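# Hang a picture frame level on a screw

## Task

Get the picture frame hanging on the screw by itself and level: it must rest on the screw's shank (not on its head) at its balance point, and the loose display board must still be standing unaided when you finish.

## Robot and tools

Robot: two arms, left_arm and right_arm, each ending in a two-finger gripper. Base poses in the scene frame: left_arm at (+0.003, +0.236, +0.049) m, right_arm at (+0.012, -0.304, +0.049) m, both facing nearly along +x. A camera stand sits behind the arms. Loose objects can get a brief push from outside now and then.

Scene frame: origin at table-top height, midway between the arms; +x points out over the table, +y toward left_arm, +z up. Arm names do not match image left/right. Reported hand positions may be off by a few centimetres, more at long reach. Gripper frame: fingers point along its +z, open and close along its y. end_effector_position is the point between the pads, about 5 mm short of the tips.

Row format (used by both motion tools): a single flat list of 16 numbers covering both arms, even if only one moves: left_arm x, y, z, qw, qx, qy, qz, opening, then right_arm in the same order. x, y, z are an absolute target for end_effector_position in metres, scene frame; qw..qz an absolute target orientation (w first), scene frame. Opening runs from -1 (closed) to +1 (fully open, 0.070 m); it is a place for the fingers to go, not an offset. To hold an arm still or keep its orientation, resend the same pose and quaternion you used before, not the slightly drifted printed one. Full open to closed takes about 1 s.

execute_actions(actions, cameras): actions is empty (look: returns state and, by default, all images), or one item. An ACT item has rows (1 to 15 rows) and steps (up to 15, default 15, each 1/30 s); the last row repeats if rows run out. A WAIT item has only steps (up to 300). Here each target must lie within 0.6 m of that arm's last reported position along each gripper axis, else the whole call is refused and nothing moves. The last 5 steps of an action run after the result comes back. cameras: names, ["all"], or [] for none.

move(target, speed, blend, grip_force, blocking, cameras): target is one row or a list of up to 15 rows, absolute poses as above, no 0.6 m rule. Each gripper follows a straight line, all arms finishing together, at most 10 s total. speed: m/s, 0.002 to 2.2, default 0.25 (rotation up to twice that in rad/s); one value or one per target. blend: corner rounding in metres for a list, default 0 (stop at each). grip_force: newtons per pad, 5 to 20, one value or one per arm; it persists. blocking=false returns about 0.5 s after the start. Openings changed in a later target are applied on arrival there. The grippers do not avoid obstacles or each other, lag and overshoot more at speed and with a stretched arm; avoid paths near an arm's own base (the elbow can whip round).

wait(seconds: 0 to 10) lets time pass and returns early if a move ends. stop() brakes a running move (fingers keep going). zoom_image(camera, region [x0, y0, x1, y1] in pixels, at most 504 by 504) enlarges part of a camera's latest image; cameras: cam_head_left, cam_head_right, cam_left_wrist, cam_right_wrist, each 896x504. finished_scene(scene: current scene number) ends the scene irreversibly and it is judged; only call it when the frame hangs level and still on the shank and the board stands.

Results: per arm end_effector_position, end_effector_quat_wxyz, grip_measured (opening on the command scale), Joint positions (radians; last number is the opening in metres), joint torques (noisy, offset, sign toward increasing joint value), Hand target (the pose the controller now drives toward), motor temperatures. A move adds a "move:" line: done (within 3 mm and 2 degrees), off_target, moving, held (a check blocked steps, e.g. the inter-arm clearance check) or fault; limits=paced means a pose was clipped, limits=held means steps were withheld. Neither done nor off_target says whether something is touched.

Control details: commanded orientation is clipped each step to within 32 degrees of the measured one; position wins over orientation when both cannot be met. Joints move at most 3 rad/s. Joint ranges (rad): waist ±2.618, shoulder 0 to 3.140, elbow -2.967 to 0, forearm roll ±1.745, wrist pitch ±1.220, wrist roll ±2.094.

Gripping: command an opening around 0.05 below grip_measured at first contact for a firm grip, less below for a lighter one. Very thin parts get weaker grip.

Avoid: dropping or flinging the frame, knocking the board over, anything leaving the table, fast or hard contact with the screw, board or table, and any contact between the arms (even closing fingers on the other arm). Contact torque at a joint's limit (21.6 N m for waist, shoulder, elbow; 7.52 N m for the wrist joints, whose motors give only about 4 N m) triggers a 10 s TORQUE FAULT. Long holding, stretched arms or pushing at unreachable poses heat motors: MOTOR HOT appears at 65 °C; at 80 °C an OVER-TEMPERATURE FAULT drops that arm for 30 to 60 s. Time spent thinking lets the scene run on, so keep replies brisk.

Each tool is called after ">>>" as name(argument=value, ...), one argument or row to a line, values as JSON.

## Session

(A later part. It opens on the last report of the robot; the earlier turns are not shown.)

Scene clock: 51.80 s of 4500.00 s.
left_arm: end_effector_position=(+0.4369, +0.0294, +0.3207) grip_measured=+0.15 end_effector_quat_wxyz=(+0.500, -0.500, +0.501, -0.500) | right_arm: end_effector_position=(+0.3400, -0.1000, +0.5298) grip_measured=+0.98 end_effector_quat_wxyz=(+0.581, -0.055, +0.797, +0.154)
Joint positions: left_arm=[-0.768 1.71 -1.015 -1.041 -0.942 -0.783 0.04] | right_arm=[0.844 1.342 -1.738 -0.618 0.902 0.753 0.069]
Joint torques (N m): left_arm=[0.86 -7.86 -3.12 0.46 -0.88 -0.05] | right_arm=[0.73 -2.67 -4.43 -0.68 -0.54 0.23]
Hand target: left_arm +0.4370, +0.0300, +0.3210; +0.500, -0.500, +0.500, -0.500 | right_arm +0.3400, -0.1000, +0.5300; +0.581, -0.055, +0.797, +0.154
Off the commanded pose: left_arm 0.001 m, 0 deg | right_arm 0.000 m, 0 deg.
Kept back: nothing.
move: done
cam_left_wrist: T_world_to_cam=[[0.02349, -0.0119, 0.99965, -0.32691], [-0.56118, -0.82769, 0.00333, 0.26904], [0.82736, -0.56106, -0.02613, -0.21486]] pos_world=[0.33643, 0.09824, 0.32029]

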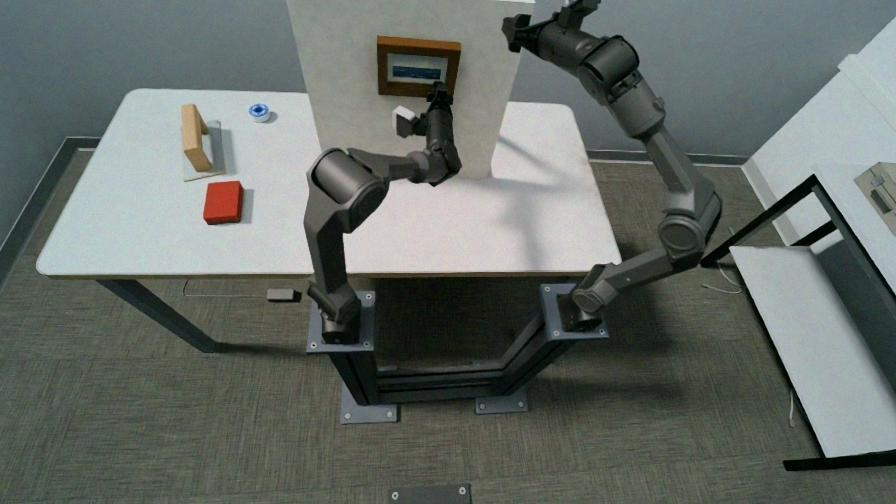

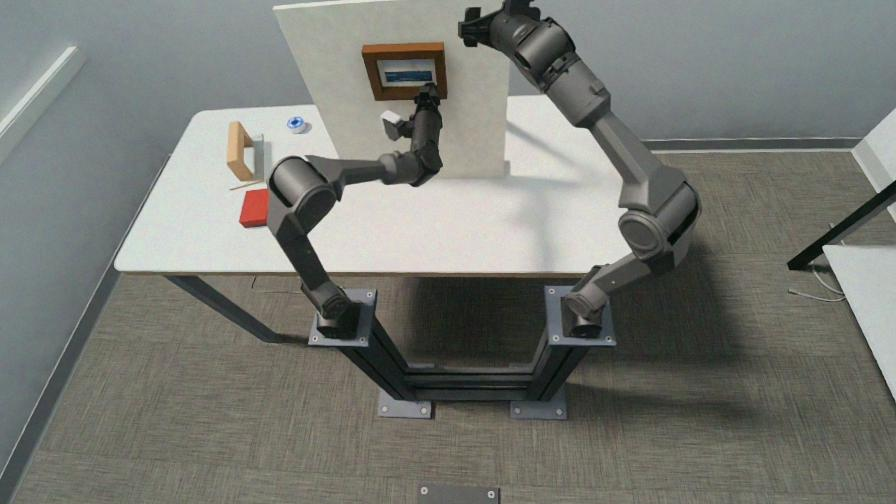

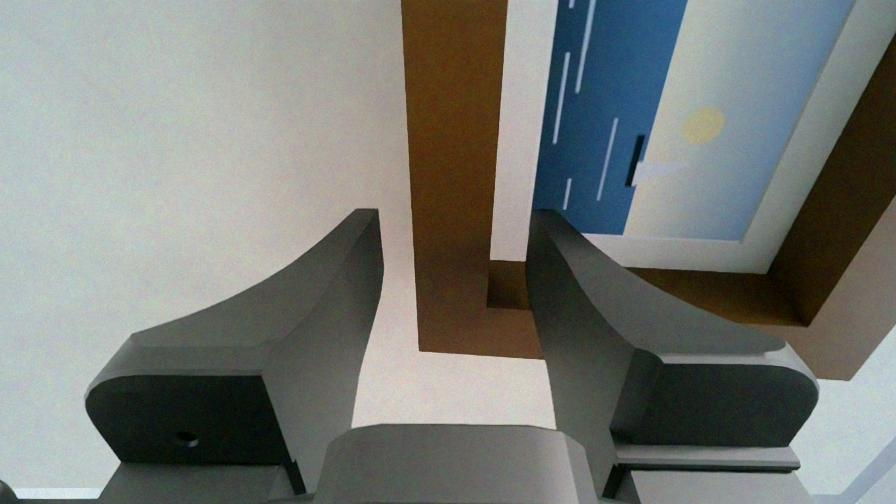

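>>> move(
  target=[
    [0.437,0.030,0.3285,0.5,-0.5,0.5,-0.5,0.15,0.34,-0.1,0.53,0.581,-0.055,0.797,0.154,1],
    [0.437,0.030,0.3322,0.5,-0.5,0.5,-0.5,0.15,0.34,-0.1,0.53,0.581,-0.055,0.797,0.154,1],
    [0.437,0.030,0.324,0.5,-0.5,0.5,-0.5,0.15,0.34,-0.1,0.53,0.581,-0.055,0.797,0.154,1],
  ],
  speed=[0.05,0.02,0.04],
  cameras=["cam_head_left","cam_head_right","cam_left_wrist"],
)

>>> zoom_image(
  camera="cam_head_left",
  region=[355, 20, 475, 120],
)

>>> zoom_image(
  camera="cam_head_right",
  region=[345, 20, 465, 120],
)

Scene clock: 53.37 s of 4500.00 s.
left_arm: end_effector_position=(+0.4369, +0.0302, +0.3253) grip_measured=+0.15 end_effector_quat_wxyz=(+0.500, -0.500, +0.499, -0.501) | right_arm: end_effector_position=(+0.3400, -0.1000, +0.5298) grip_measured=+0.98 end_effector_quat_wxyz=(+0.581, -0.055, +0.797, +0.154)
Joint positions: left_arm=[-0.767 1.702 -1.022 -1.048 -0.938 -0.771 0.04] | right_arm=[0.844 1.342 -1.738 -0.618 0.902 0.753 0.069]
Joint torques (N m): left_arm=[0.5 -5.6 -2.06 0.44 -0.77 0.12] | right_arm=[0.71 -2.64 -4.39 -0.67 -0.54 0.23]
Hand target: left_arm +0.4370, +0.0300, +0.3240; +0.500, -0.500, +0.500, -0.500 | right_arm +0.3400, -0.1000, +0.5300; +0.581, -0.055, +0.797, +0.154
Off the commanded pose: left_arm 0.001 m, 0 deg | right_arm 0.000 m, 0 deg.
Kept back: nothing.
move: done
cam_left_wrist: T_world_to_cam=[[0.02027, -0.009, 0.99975, -0.33024], [-0.55958, -0.82877, 0.00389, 0.2688], [0.82853, -0.55952, -0.02183, -0.21619]] pos_world=[0.33623, 0.09884, 0.32439]

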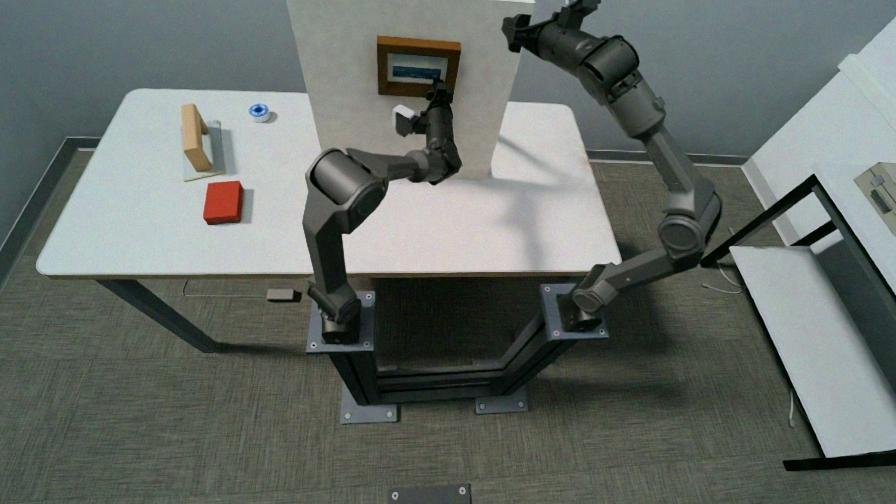

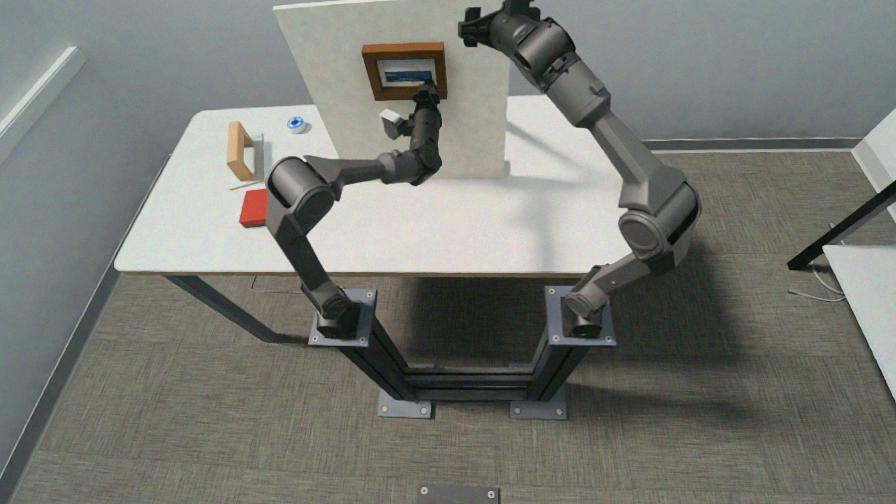

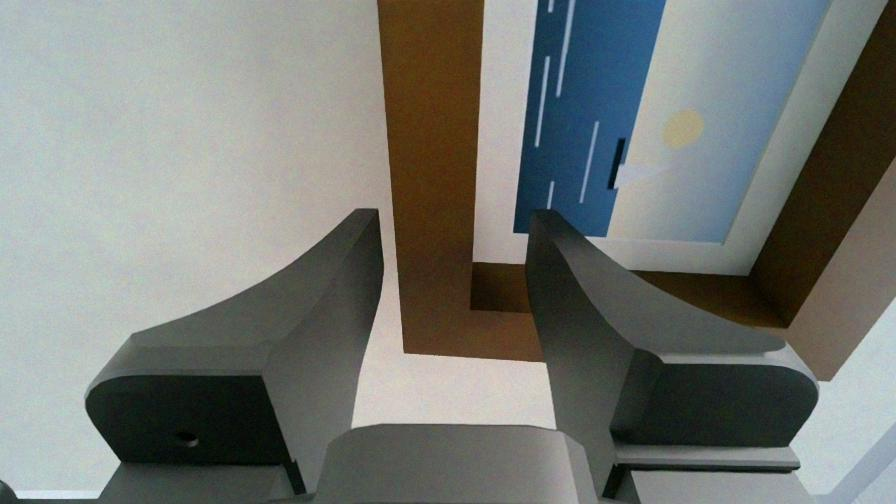

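Scaled by 4.200 from the camera's image (finer frame: 1280x720).

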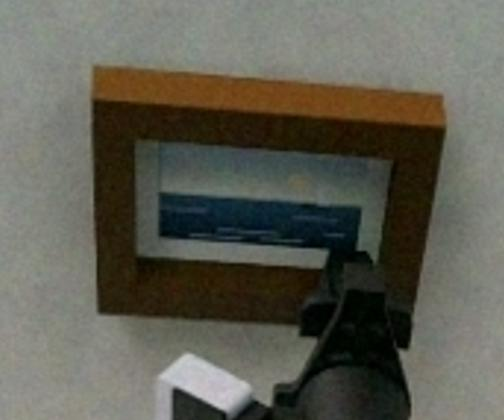

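Scaled by 4.200 from the camera's image (finer frame: 1280x720).

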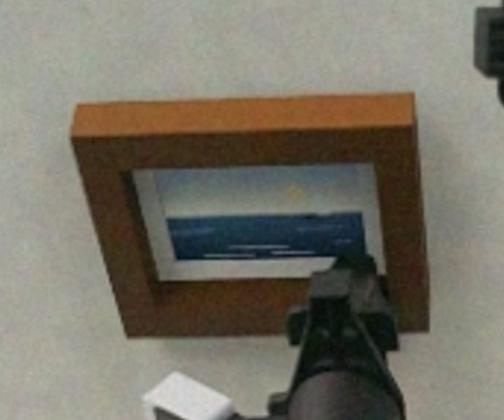

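>>> move(
  target=[
    [0.437,0.030,0.3315,0.5,-0.5,0.5,-0.5,0.15,0.34,-0.1,0.53,0.581,-0.055,0.797,0.154,1],
    [0.437,0.030,0.3342,0.5,-0.5,0.5,-0.5,0.15,0.34,-0.1,0.53,0.581,-0.055,0.797,0.154,1],
    [0.437,0.030,0.324,0.5,-0.5,0.5,-0.5,0.15,0.34,-0.1,0.53,0.581,-0.055,0.797,0.154,1],
  ],
  speed=[0.05,0.02,0.04],
  cameras=["cam_head_left","cam_head_right","cam_left_wrist"],
)

>>> zoom_image(
  camera="cam_head_left",
  region=[355, 20, 475, 120],
)

>>> zoom_image(
  camera="cam_head_right",
  region=[345, 20, 465, 120],
)

Scene clock: 54.87 s of 4500.00 s.
left_arm: end_effector_position=(+0.4368, +0.0303, +0.3255) grip_measured=+0.15 end_effector_quat_wxyz=(+0.500, -0.500, +0.498, -0.501) | right_arm: end_effector_position=(+0.3400, -0.1000, +0.5298) grip_measured=+0.98 end_effector_quat_wxyz=(+0.581, -0.055, +0.797, +0.154)
Joint positions: left_arm=[-0.767 1.702 -1.022 -1.048 -0.937 -0.771 0.04] | right_arm=[0.844 1.342 -1.738 -0.618 0.902 0.753 0.069]
Joint torques (N m): left_arm=[-0.11 -5.85 -2.15 0.46 -0.86 0.07] | right_arm=[0.69 -2.69 -4.42 -0.67 -0.53 0.23]
Hand target: left_arm +0.4370, +0.0300, +0.3240; +0.500, -0.500, +0.500, -0.500 | right_arm +0.3400, -0.1000, +0.5300; +0.581, -0.055, +0.797, +0.154
Off the commanded pose: left_arm 0.001 m, 0 deg | right_arm 0.000 m, 0 deg.
Kept back: nothing.
move: done
cam_left_wrist: T_world_to_cam=[[0.02002, -0.00883, 0.99976, -0.33028], [-0.55965, -0.82872, 0.00389, 0.26882], [0.82849, -0.55959, -0.02153, -0.21627]] pos_world=[0.33623, 0.09884, 0.32449]

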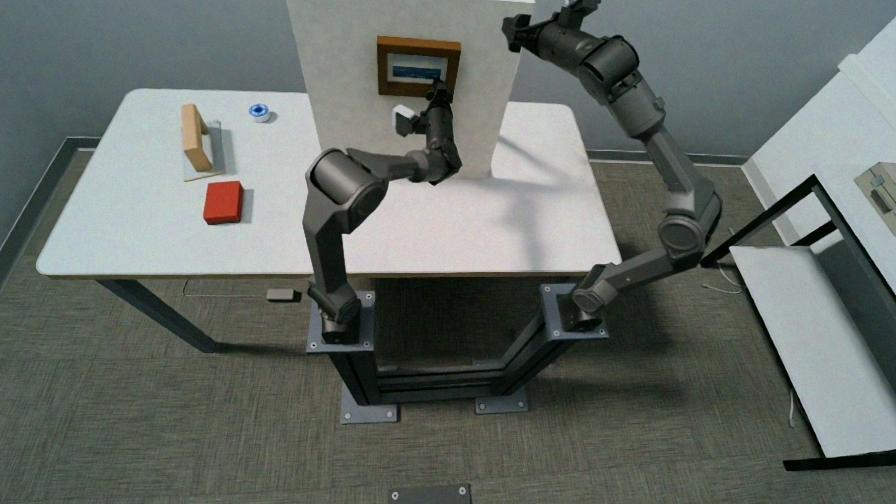

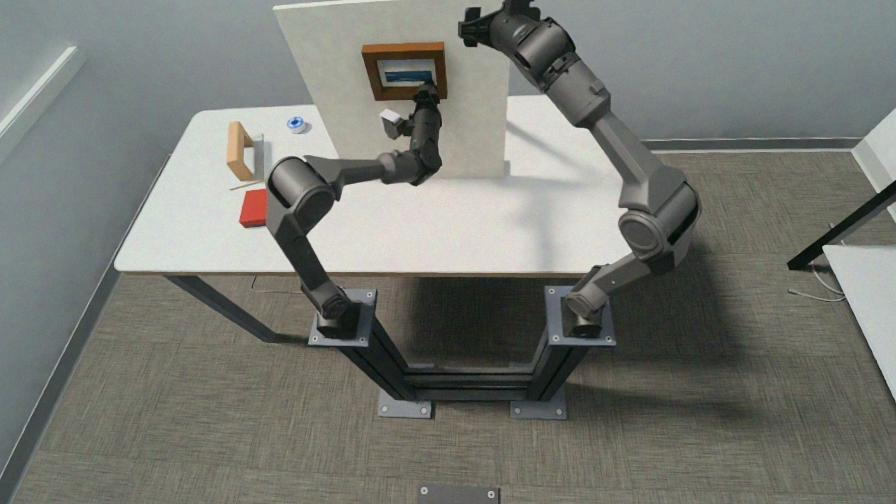

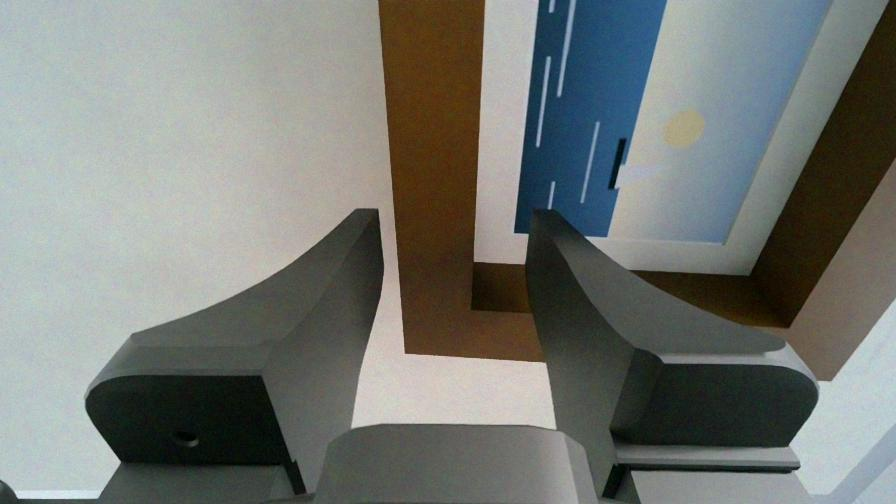

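Scaled by 4.200 from the camera's image (finer frame: 1280x720).

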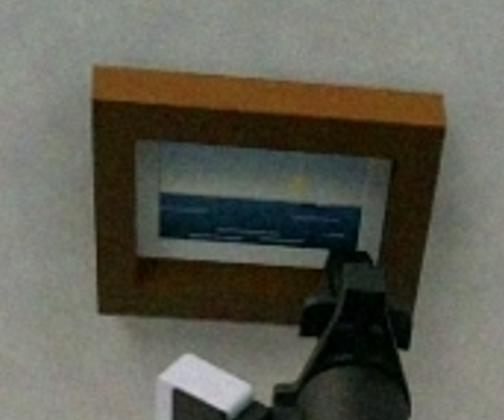

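Scaled by 4.200 from the camera's image (finer frame: 1280x720).

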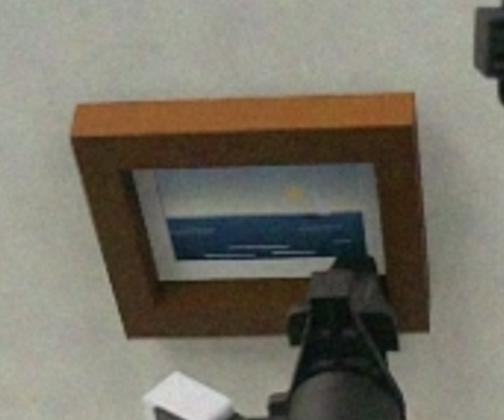

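>>> move(
  target=[
    [0.437,0.030,0.3335,0.5,-0.5,0.5,-0.5,0.15,0.34,-0.1,0.53,0.581,-0.055,0.797,0.154,1],
    [0.437,0.030,0.3360,0.5,-0.5,0.5,-0.5,0.15,0.34,-0.1,0.53,0.581,-0.055,0.797,0.154,1],
    [0.437,0.030,0.326,0.5,-0.5,0.5,-0.5,0.15,0.34,-0.1,0.53,0.581,-0.055,0.797,0.154,1],
  ],
  speed=[0.05,0.02,0.04],
  cameras=["cam_head_left","cam_head_right","cam_left_wrist"],
)

>>> zoom_image(
  camera="cam_head_left",
  region=[355, 20, 475, 120],
)

>>> zoom_image(
  camera="cam_head_right",
  region=[345, 20, 465, 120],
)

Scene clock: 56.40 s of 4500.00 s.
left_arm: end_effector_position=(+0.4368, +0.0302, +0.3273) grip_measured=+0.15 end_effector_quat_wxyz=(+0.500, -0.500, +0.499, -0.501) | right_arm: end_effector_position=(+0.3400, -0.1000, +0.5298) grip_measured=+0.98 end_effector_quat_wxyz=(+0.581, -0.055, +0.797, +0.154)
Joint positions: left_arm=[-0.767 1.698 -1.026 -1.053 -0.933 -0.762 0.04] | right_arm=[0.844 1.342 -1.738 -0.618 0.902 0.753 0.069]
Joint torques (N m): left_arm=[0.01 -5.86 -2.29 0.48 -0.85 0.11] | right_arm=[0.73 -2.7 -4.41 -0.67 -0.54 0.23]
Hand target: left_arm +0.4370, +0.0300, +0.3260; +0.500, -0.500, +0.500, -0.500 | right_arm +0.3400, -0.1000, +0.5300; +0.581, -0.055, +0.797, +0.154
Off the commanded pose: left_arm 0.001 m, 0 deg | right_arm 0.000 m, 0 deg.
Kept back: nothing.
move: done
cam_left_wrist: T_world_to_cam=[[0.02055, -0.00895, 0.99975, -0.33233], [-0.55988, -0.82857, 0.00409, 0.26881], [0.82832, -0.55982, -0.02204, -0.21598]] pos_world=[0.33623, 0.09884, 0.32639]

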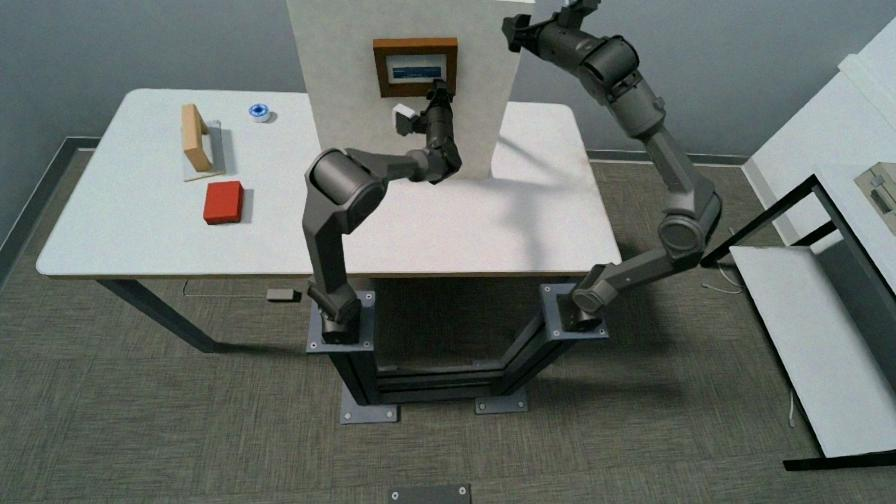

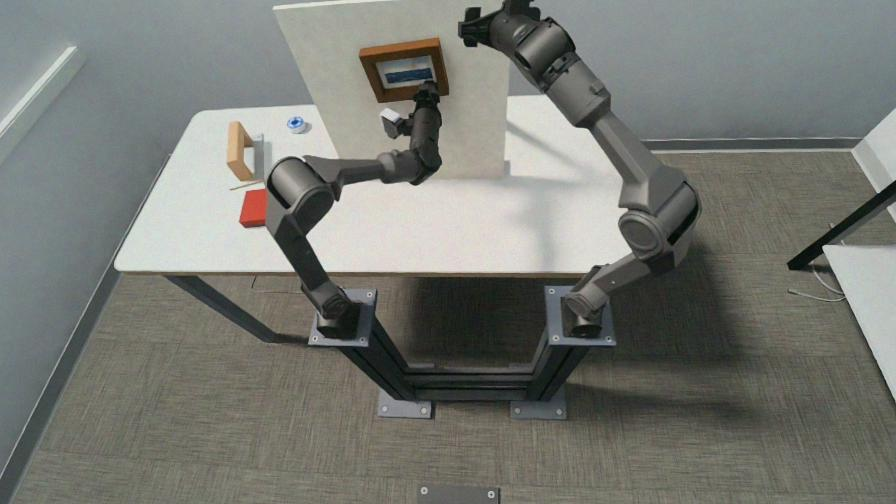

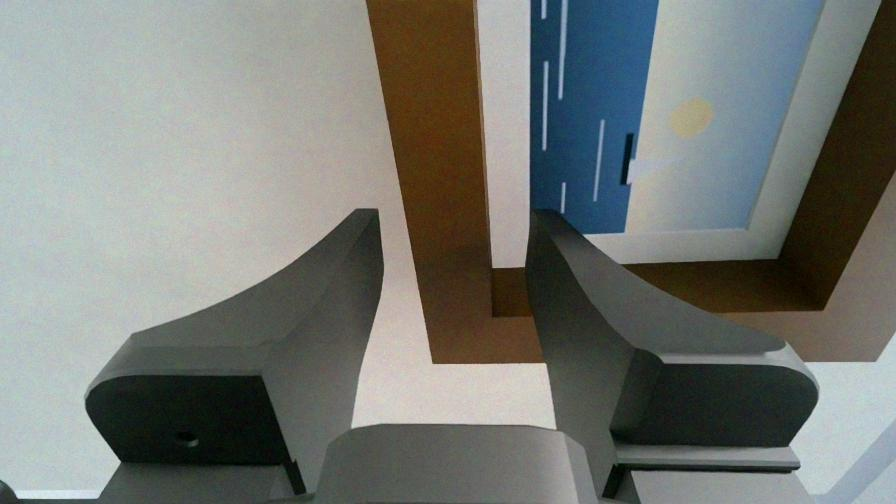

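Scaled by 4.200 from the camera's image (finer frame: 1280x720).

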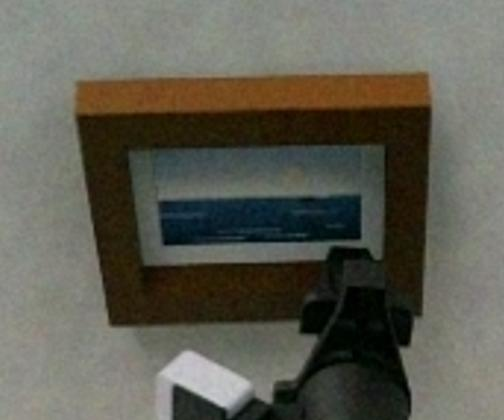

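Scaled by 4.200 from the camera's image (finer frame: 1280x720).

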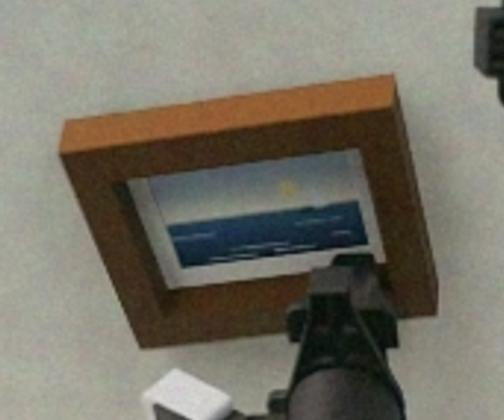

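>>> move(
  target=[
    [0.437,0.030,0.327,0.4777,-0.5213,0.4777,-0.5213,0.15,0.34,-0.1,0.53,0.581,-0.055,0.797,0.154,1],
    [0.437,0.030,0.327,0.4777,-0.5213,0.4777,-0.5213,-0.3,0.34,-0.1,0.53,0.581,-0.055,0.797,0.154,1],
    [0.437,0.030,0.327,0.4777,-0.5213,0.4777,-0.5213,-0.5,0.34,-0.1,0.53,0.581,-0.055,0.797,0.154,1],
  ],
  speed=0.04,
  cameras=["cam_left_wrist","cam_head_right"],
)

Scene clock: 59.20 s of 4500.00 s.
left_arm: end_effector_position=(+0.4370, +0.0299, +0.3264) grip_measured=-0.44 end_effector_quat_wxyz=(-0.477, +0.522, -0.478, +0.521) | right_arm: end_effector_position=(+0.3400, -0.1000, +0.5298) grip_measured=+0.98 end_effector_quat_wxyz=(+0.581, -0.055, +0.797, +0.154)
Joint positions: left_arm=[-0.767 1.699 -1.028 -1.058 -0.929 -0.845 0.019] | right_arm=[0.844 1.342 -1.738 -0.618 0.902 0.753 0.069]
Joint torques (N m): left_arm=[0.09 -7.81 -3.12 1.17 -1.32 0.13] | right_arm=[0.72 -2.67 -4.42 -0.66 -0.53 0.23]
Hand target: left_arm +0.4370, +0.0300, +0.3270; -0.478, +0.521, -0.478, +0.521 | right_arm +0.3400, -0.1000, +0.5300; +0.581, -0.055, +0.797, +0.154
Off the commanded pose: left_arm 0.001 m, 0 deg | right_arm 0.000 m, 0 deg.
Kept back: nothing.
move: done
cam_left_wrist: T_world_to_cam=[[0.02515, 0.07679, 0.99673, -0.33502], [-0.55987, -0.82493, 0.07768, 0.24461], [0.8282, -0.56, 0.02225, -0.23069]] pos_world=[0.33643, 0.09833, 0.32006]
Images, in order (width x height): cam_head_right 896x504, cam_left_wrist 896x504.

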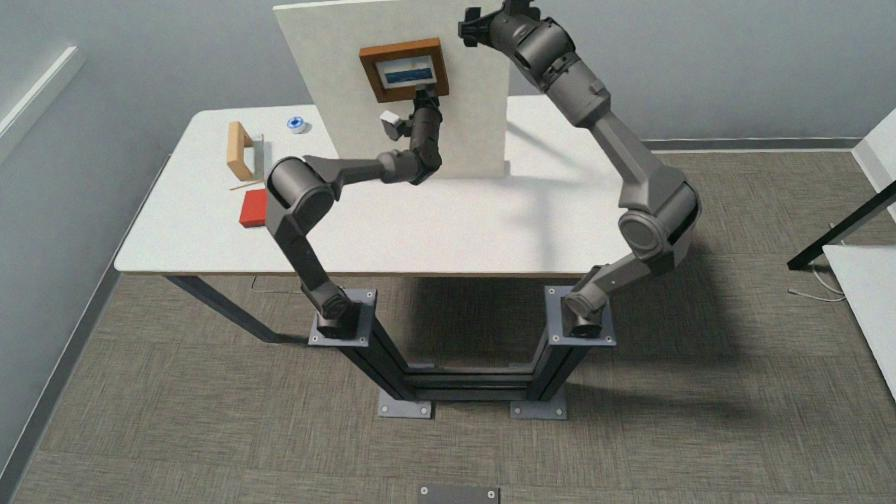

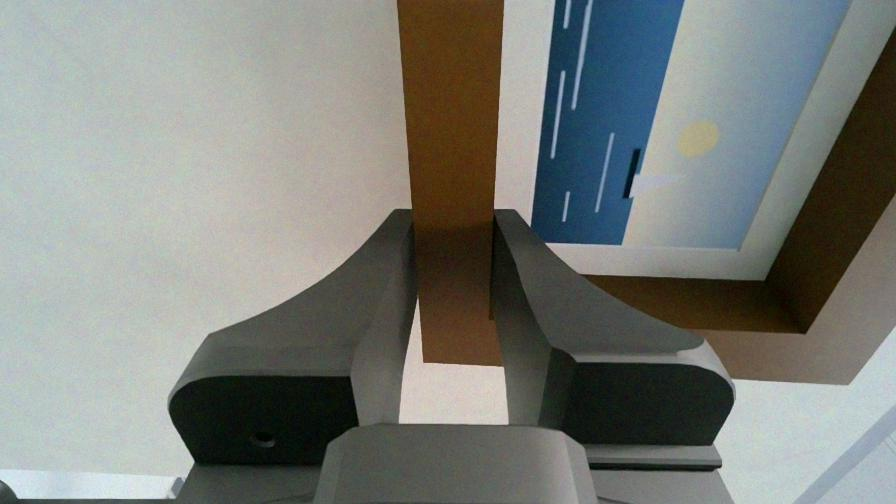

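>>> move(
  target=[
    [0.437,0.0303,0.3312,0.4777,-0.5213,0.4777,-0.5213,-0.55,0.34,-0.1,0.53,0.581,-0.055,0.797,0.154,1],
    [0.437,0.0223,0.3319,0.4777,-0.5213,0.4777,-0.5213,-0.55,0.34,-0.1,0.53,0.581,-0.055,0.797,0.154,1],
    [0.437,0.0321,0.3274,0.5,-0.5,0.5,-0.5,-0.55,0.34,-0.1,0.53,0.581,-0.055,0.797,0.154,1],
    [0.437,0.0321,0.3242,0.5,-0.5,0.5,-0.5,-0.55,0.34,-0.1,0.53,0.581,-0.055,0.797,0.154,1],
  ],
  speed=0.03,
  cameras=["cam_left_wrist","cam_head_right","cam_head_left"],
)

>>> zoom_image(
  camera="cam_head_left",
  region=[355, 20, 475, 120],
)

>>> zoom_image(
  camera="cam_head_right",
  region=[345, 20, 465, 120],
)

Scene clock: 63.63 s of 4500.00 s.
left_arm: end_effector_position=(+0.4367, +0.0324, +0.3251) grip_measured=-0.44 end_effector_quat_wxyz=(+0.500, -0.500, +0.499, -0.501) | right_arm: end_effector_position=(+0.3400, -0.1000, +0.5298) grip_measured=+0.98 end_effector_quat_wxyz=(+0.581, -0.055, +0.797, +0.154)
Joint positions: left_arm=[-0.762 1.696 -1.016 -1.044 -0.932 -0.773 0.019] | right_arm=[0.844 1.342 -1.738 -0.618 0.902 0.753 0.069]
Joint torques (N m): left_arm=[0.27 -6.72 -2.97 0.87 -1.53 0.1] | right_arm=[0.69 -2.7 -4.39 -0.66 -0.54 0.21]
Hand target: left_arm +0.4370, +0.0321, +0.3242; +0.500, -0.500, +0.500, -0.500 | right_arm +0.3400, -0.1000, +0.5300; +0.581, -0.055, +0.797, +0.154
Off the commanded pose: left_arm 0.001 m, 0 deg | right_arm 0.000 m, 0 deg.
Kept back: nothing.
move: done
cam_left_wrist: T_world_to_cam=[[0.02211, -0.00969, 0.99971, -0.33085], [-0.5604, -0.82821, 0.00436, 0.27069], [0.82793, -0.56033, -0.02374, -0.21405]] pos_world=[0.33623, 0.10104, 0.32449]
Images, in order (width x height): cam_head_left 896x504, cam_head_right 896x504, cam_left_wrist 896x504.

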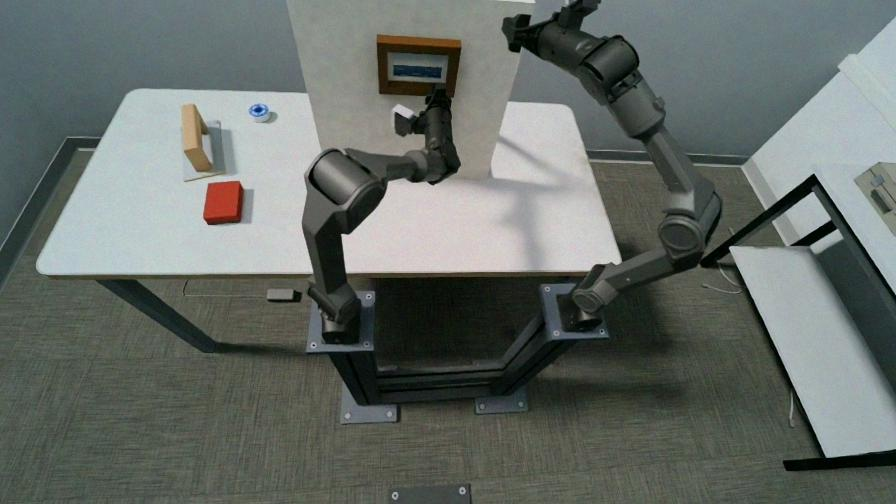

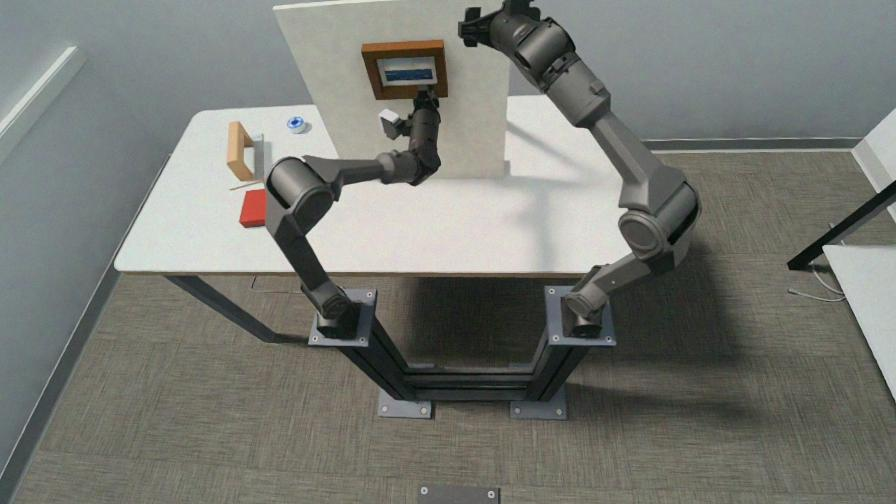

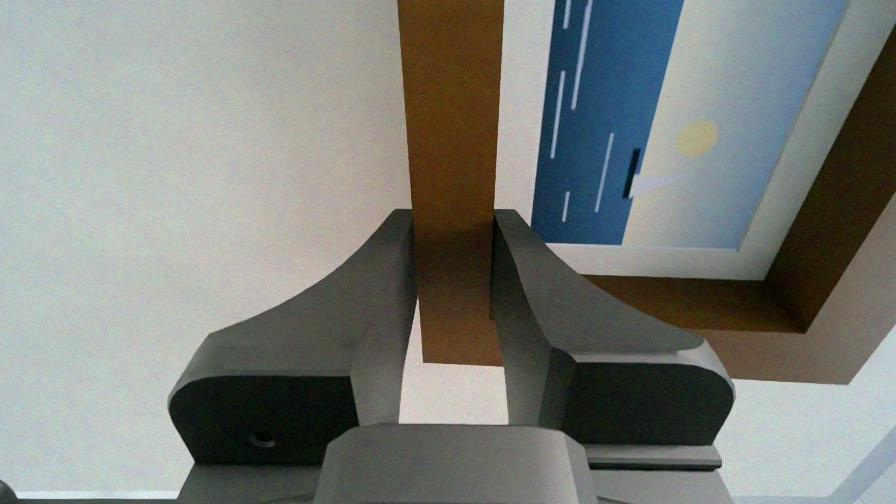

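Scaled by 4.200 from the camera's image (finer frame: 1280x720).

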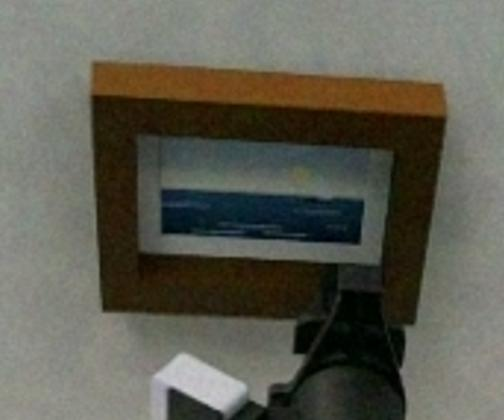

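Scaled by 4.200 from the camera's image (finer frame: 1280x720).

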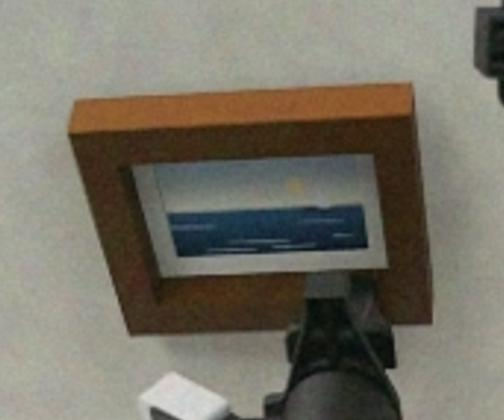

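>>> move(
  target=[
    [0.437,0.0321,0.3218,0.5,-0.5,0.5,-0.5,-0.55,0.34,-0.1,0.53,0.581,-0.055,0.797,0.154,1],
  ],
  speed=0.02,
)

Scene clock: 64.37 s of 4500.00 s.
left_arm: end_effector_position=(+0.4371, +0.0322, +0.3223) grip_measured=-0.44 end_effector_quat_wxyz=(+0.500, -0.500, +0.499, -0.500) | right_arm: end_effector_position=(+0.3400, -0.1000, +0.5298) grip_measured=+0.98 end_effector_quat_wxyz=(+0.581, -0.055, +0.797, +0.154)
Joint positions: left_arm=[-0.762 1.703 -1.011 -1.038 -0.938 -0.784 0.019] | right_arm=[0.844 1.342 -1.738 -0.618 0.902 0.753 0.069]
Joint torques (N m): left_arm=[-0.52 -6.65 -2.77 1.01 -1.31 0.11] | right_arm=[0.69 -2.66 -4.39 -0.66 -0.54 0.22]
Hand target: left_arm +0.4370, +0.0321, +0.3218; +0.500, -0.500, +0.500, -0.500 | right_arm +0.3400, -0.1000, +0.5300; +0.581, -0.055, +0.797, +0.154
Off the commanded pose: left_arm 0.001 m, 0 deg | right_arm 0.000 m, 0 deg.
Kept back: nothing.
move: done

>>> move(
  target=[
    [0.437,0.0321,0.3210,0.5,-0.5,0.5,-0.5,-0.55,0.34,-0.1,0.53,0.581,-0.055,0.797,0.154,1],
    [0.437,0.0321,0.3210,0.5,-0.5,0.5,-0.5,-0.40,0.34,-0.1,0.53,0.581,-0.055,0.797,0.154,1],
    [0.437,0.0321,0.3210,0.5,-0.5,0.5,-0.5,-0.34,0.34,-0.1,0.53,0.581,-0.055,0.797,0.154,1],
    [0.437,0.0321,0.3210,0.5,-0.5,0.5,-0.5,-0.25,0.34,-0.1,0.53,0.581,-0.055,0.797,0.154,1],
    [0.437,0.0321,0.3210,0.5,-0.5,0.5,-0.5,0.1,0.34,-0.1,0.53,0.581,-0.055,0.797,0.154,1],
  ],
  speed=0.02,
  cameras=["cam_left_wrist","cam_head_right","cam_head_left"],
)

>>> zoom_image(
  camera="cam_head_left",
  region=[355, 20, 475, 120],
)

>>> zoom_image(
  camera="cam_head_right",
  region=[345, 20, 465, 120],
)

Scene clock: 67.27 s of 4500.00 s.
left_arm: end_effector_position=(+0.4371, +0.0322, +0.3213) grip_measured=+0.10 end_effector_quat_wxyz=(+0.500, -0.500, +0.500, -0.500) | right_arm: end_effector_position=(+0.3400, -0.1000, +0.5298) grip_measured=+0.98 end_effector_quat_wxyz=(+0.581, -0.055, +0.797, +0.154)
Joint positions: left_arm=[-0.762 1.704 -1.009 -1.036 -0.939 -0.786 0.038] | right_arm=[0.844 1.342 -1.738 -0.618 0.902 0.753 0.069]
Joint torques (N m): left_arm=[0.43 -5.92 -2.12 0.39 -0.94 -0.1] | right_arm=[0.75 -2.67 -4.41 -0.65 -0.54 0.21]
Hand target: left_arm +0.4370, +0.0321, +0.3210; +0.500, -0.500, +0.500, -0.500 | right_arm +0.3400, -0.1000, +0.5300; +0.581, -0.055, +0.797, +0.154
Off the commanded pose: left_arm 0.000 m, 0 deg | right_arm 0.000 m, 0 deg.
Kept back: nothing.
move: done
cam_left_wrist: T_world_to_cam=[[0.02235, -0.01179, 0.99968, -0.32702], [-0.55988, -0.82857, 0.00275, 0.27109], [0.82827, -0.55976, -0.02512, -0.21423]] pos_world=[0.33653, 0.10084, 0.32079]
Images, in order (width x height): cam_head_left 896x504, cam_head_right 896x504, cam_left_wrist 896x504.

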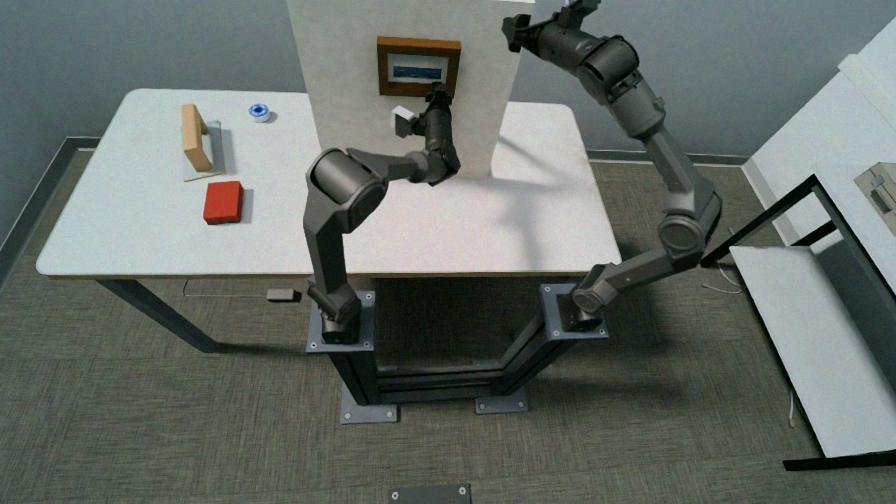

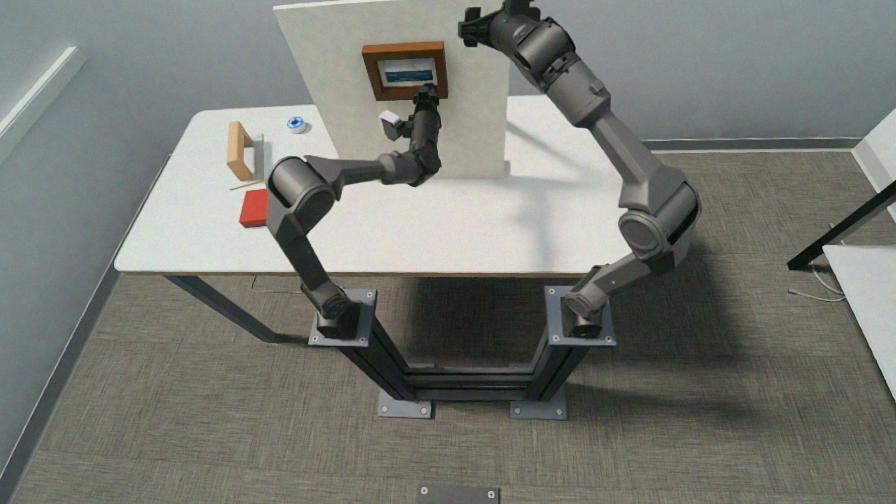

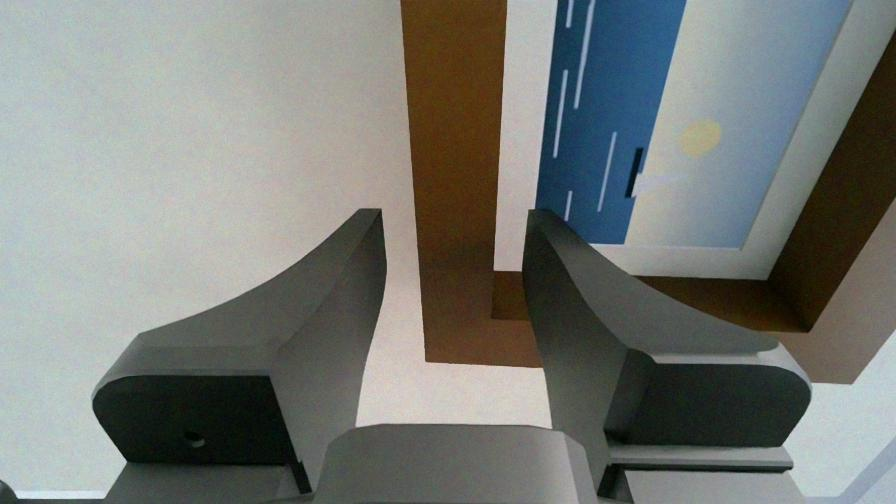

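Scaled by 4.200 from the camera's image (finer frame: 1280x720).

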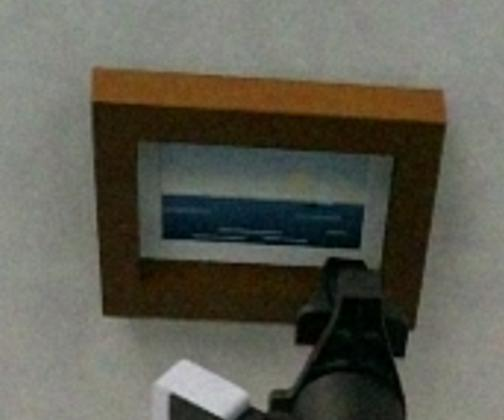

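Scaled by 4.200 from the camera's image (finer frame: 1280x720).

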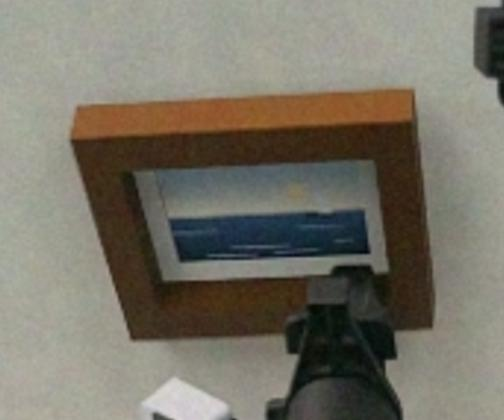

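>>> move(
  target=[
    [0.437,0.036,0.3215,0.5,-0.5,0.5,-0.5,0.1,0.34,-0.1,0.53,0.581,-0.055,0.797,0.154,1],
    [0.34,0.036,0.3215,0.5,-0.5,0.5,-0.5,0.1,0.34,-0.1,0.53,0.581,-0.055,0.797,0.154,1],
    [0.30,0.12,0.30,0.5,-0.5,0.5,-0.5,0.1,0.41,0.03,0.526,0.581,-0.055,0.797,0.154,1],
  ],
  speed=[0.04,0.1,0.2],
  cameras=["all"],
)

>>> zoom_image(
  camera="cam_right_wrist",
  region=[340, 265, 480, 335],
)

>>> zoom_image(
  camera="cam_head_left",
  region=[355, 20, 475, 120],
)

Scene clock: 70.50 s of 4500.00 s.
left_arm: end_effector_position=(+0.3000, +0.1198, +0.3001) grip_measured=+0.10 end_effector_quat_wxyz=(+0.500, -0.500, +0.500, -0.500) | right_arm: end_effector_position=(+0.4100, +0.0296, +0.5265) grip_measured=+0.98 end_effector_quat_wxyz=(+0.582, -0.055, +0.797, +0.154)
Joint positions: left_arm=[-0.995 1.207 -0.399 -1.17 -1.154 -0.808 0.038] | right_arm=[0.958 1.969 -2.541 -0.663 1.098 0.721 0.069]
Joint torques (N m): left_arm=[0.24 -3.13 -1.9 0.72 -0.86 -0.1] | right_arm=[0.68 -7.38 -3.55 -0.53 -0.64 -0.03]
Hand target: left_arm +0.3000, +0.1200, +0.3000; +0.500, -0.500, +0.500, -0.500 | right_arm +0.4100, +0.0300, +0.5260; +0.581, -0.055, +0.797, +0.154
Off the commanded pose: left_arm 0.000 m, 0 deg | right_arm 0.001 m, 0 deg.
Kept back: nothing.
move: done
cam_left_wrist: T_world_to_cam=[[0.02314, -0.011, 0.99967, -0.30213], [-0.55998, -0.82849, 0.00384, 0.26679], [0.82818, -0.55989, -0.02533, -0.05209]] pos_world=[0.19953, 0.18854, 0.29969]
cam_right_wrist: T_world_to_cam=[[0.24476, -0.94533, -0.21552, 0.04177], [-0.81645, -0.08105, -0.5717, 0.63177], [0.52298, 0.31589, -0.79165, 0.31134]] pos_world=[0.34277, -0.00766, 0.61666]

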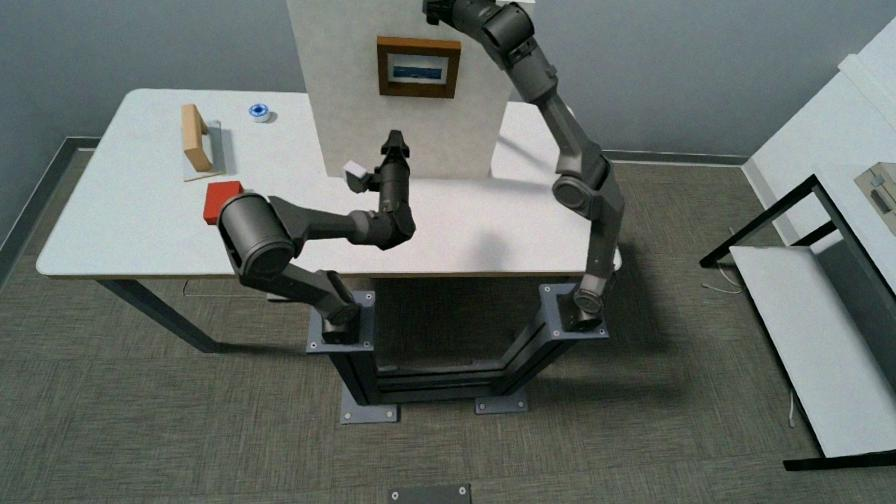

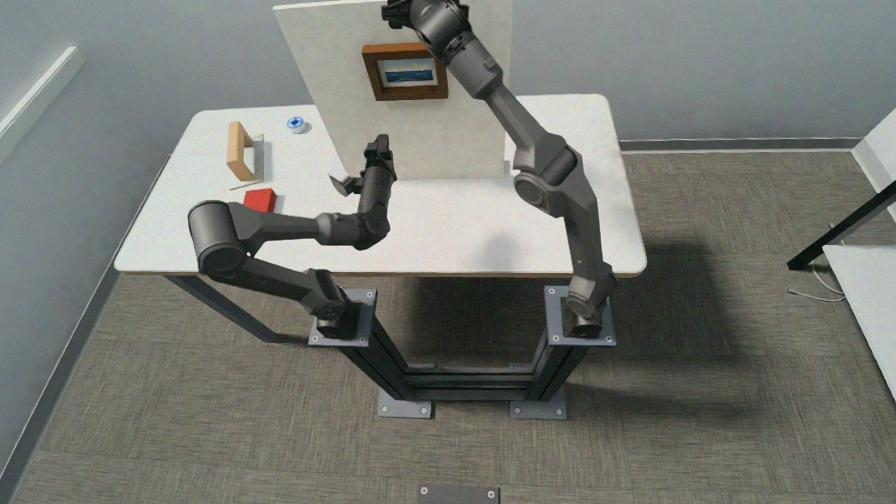

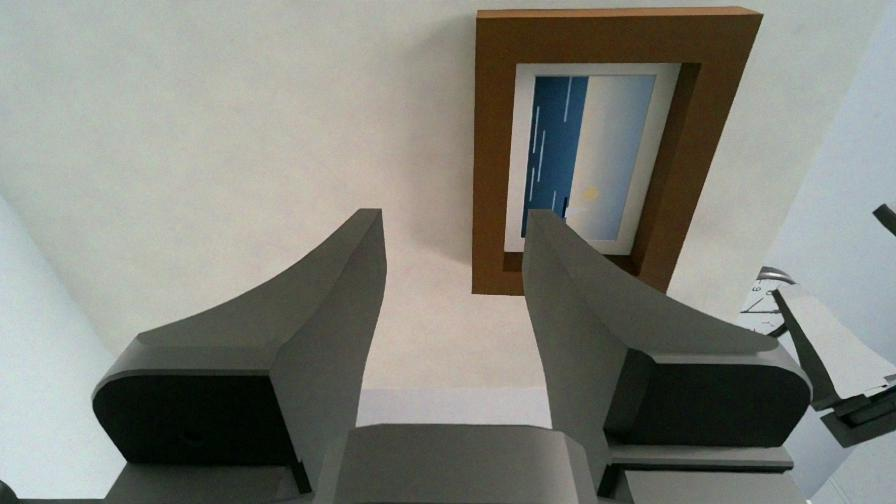

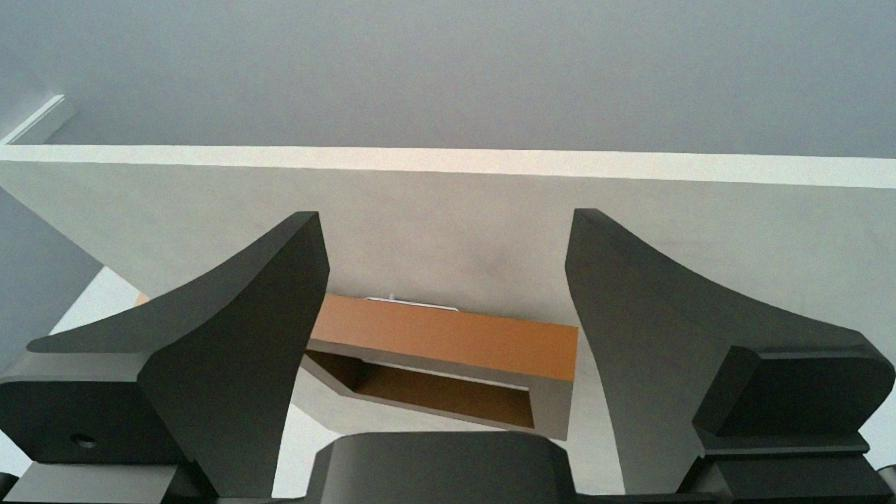

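Scaled by 3.600 from the camera's image (finer frame: 1280x720).

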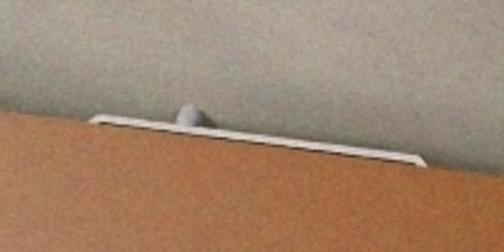

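Scaled by 4.200 from the camera's image (finer frame: 1280x720).

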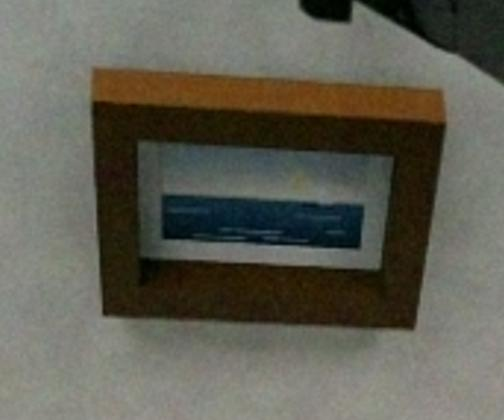

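>>> finished_scene(
  scene=2,
)

The scene is finished: the task was done.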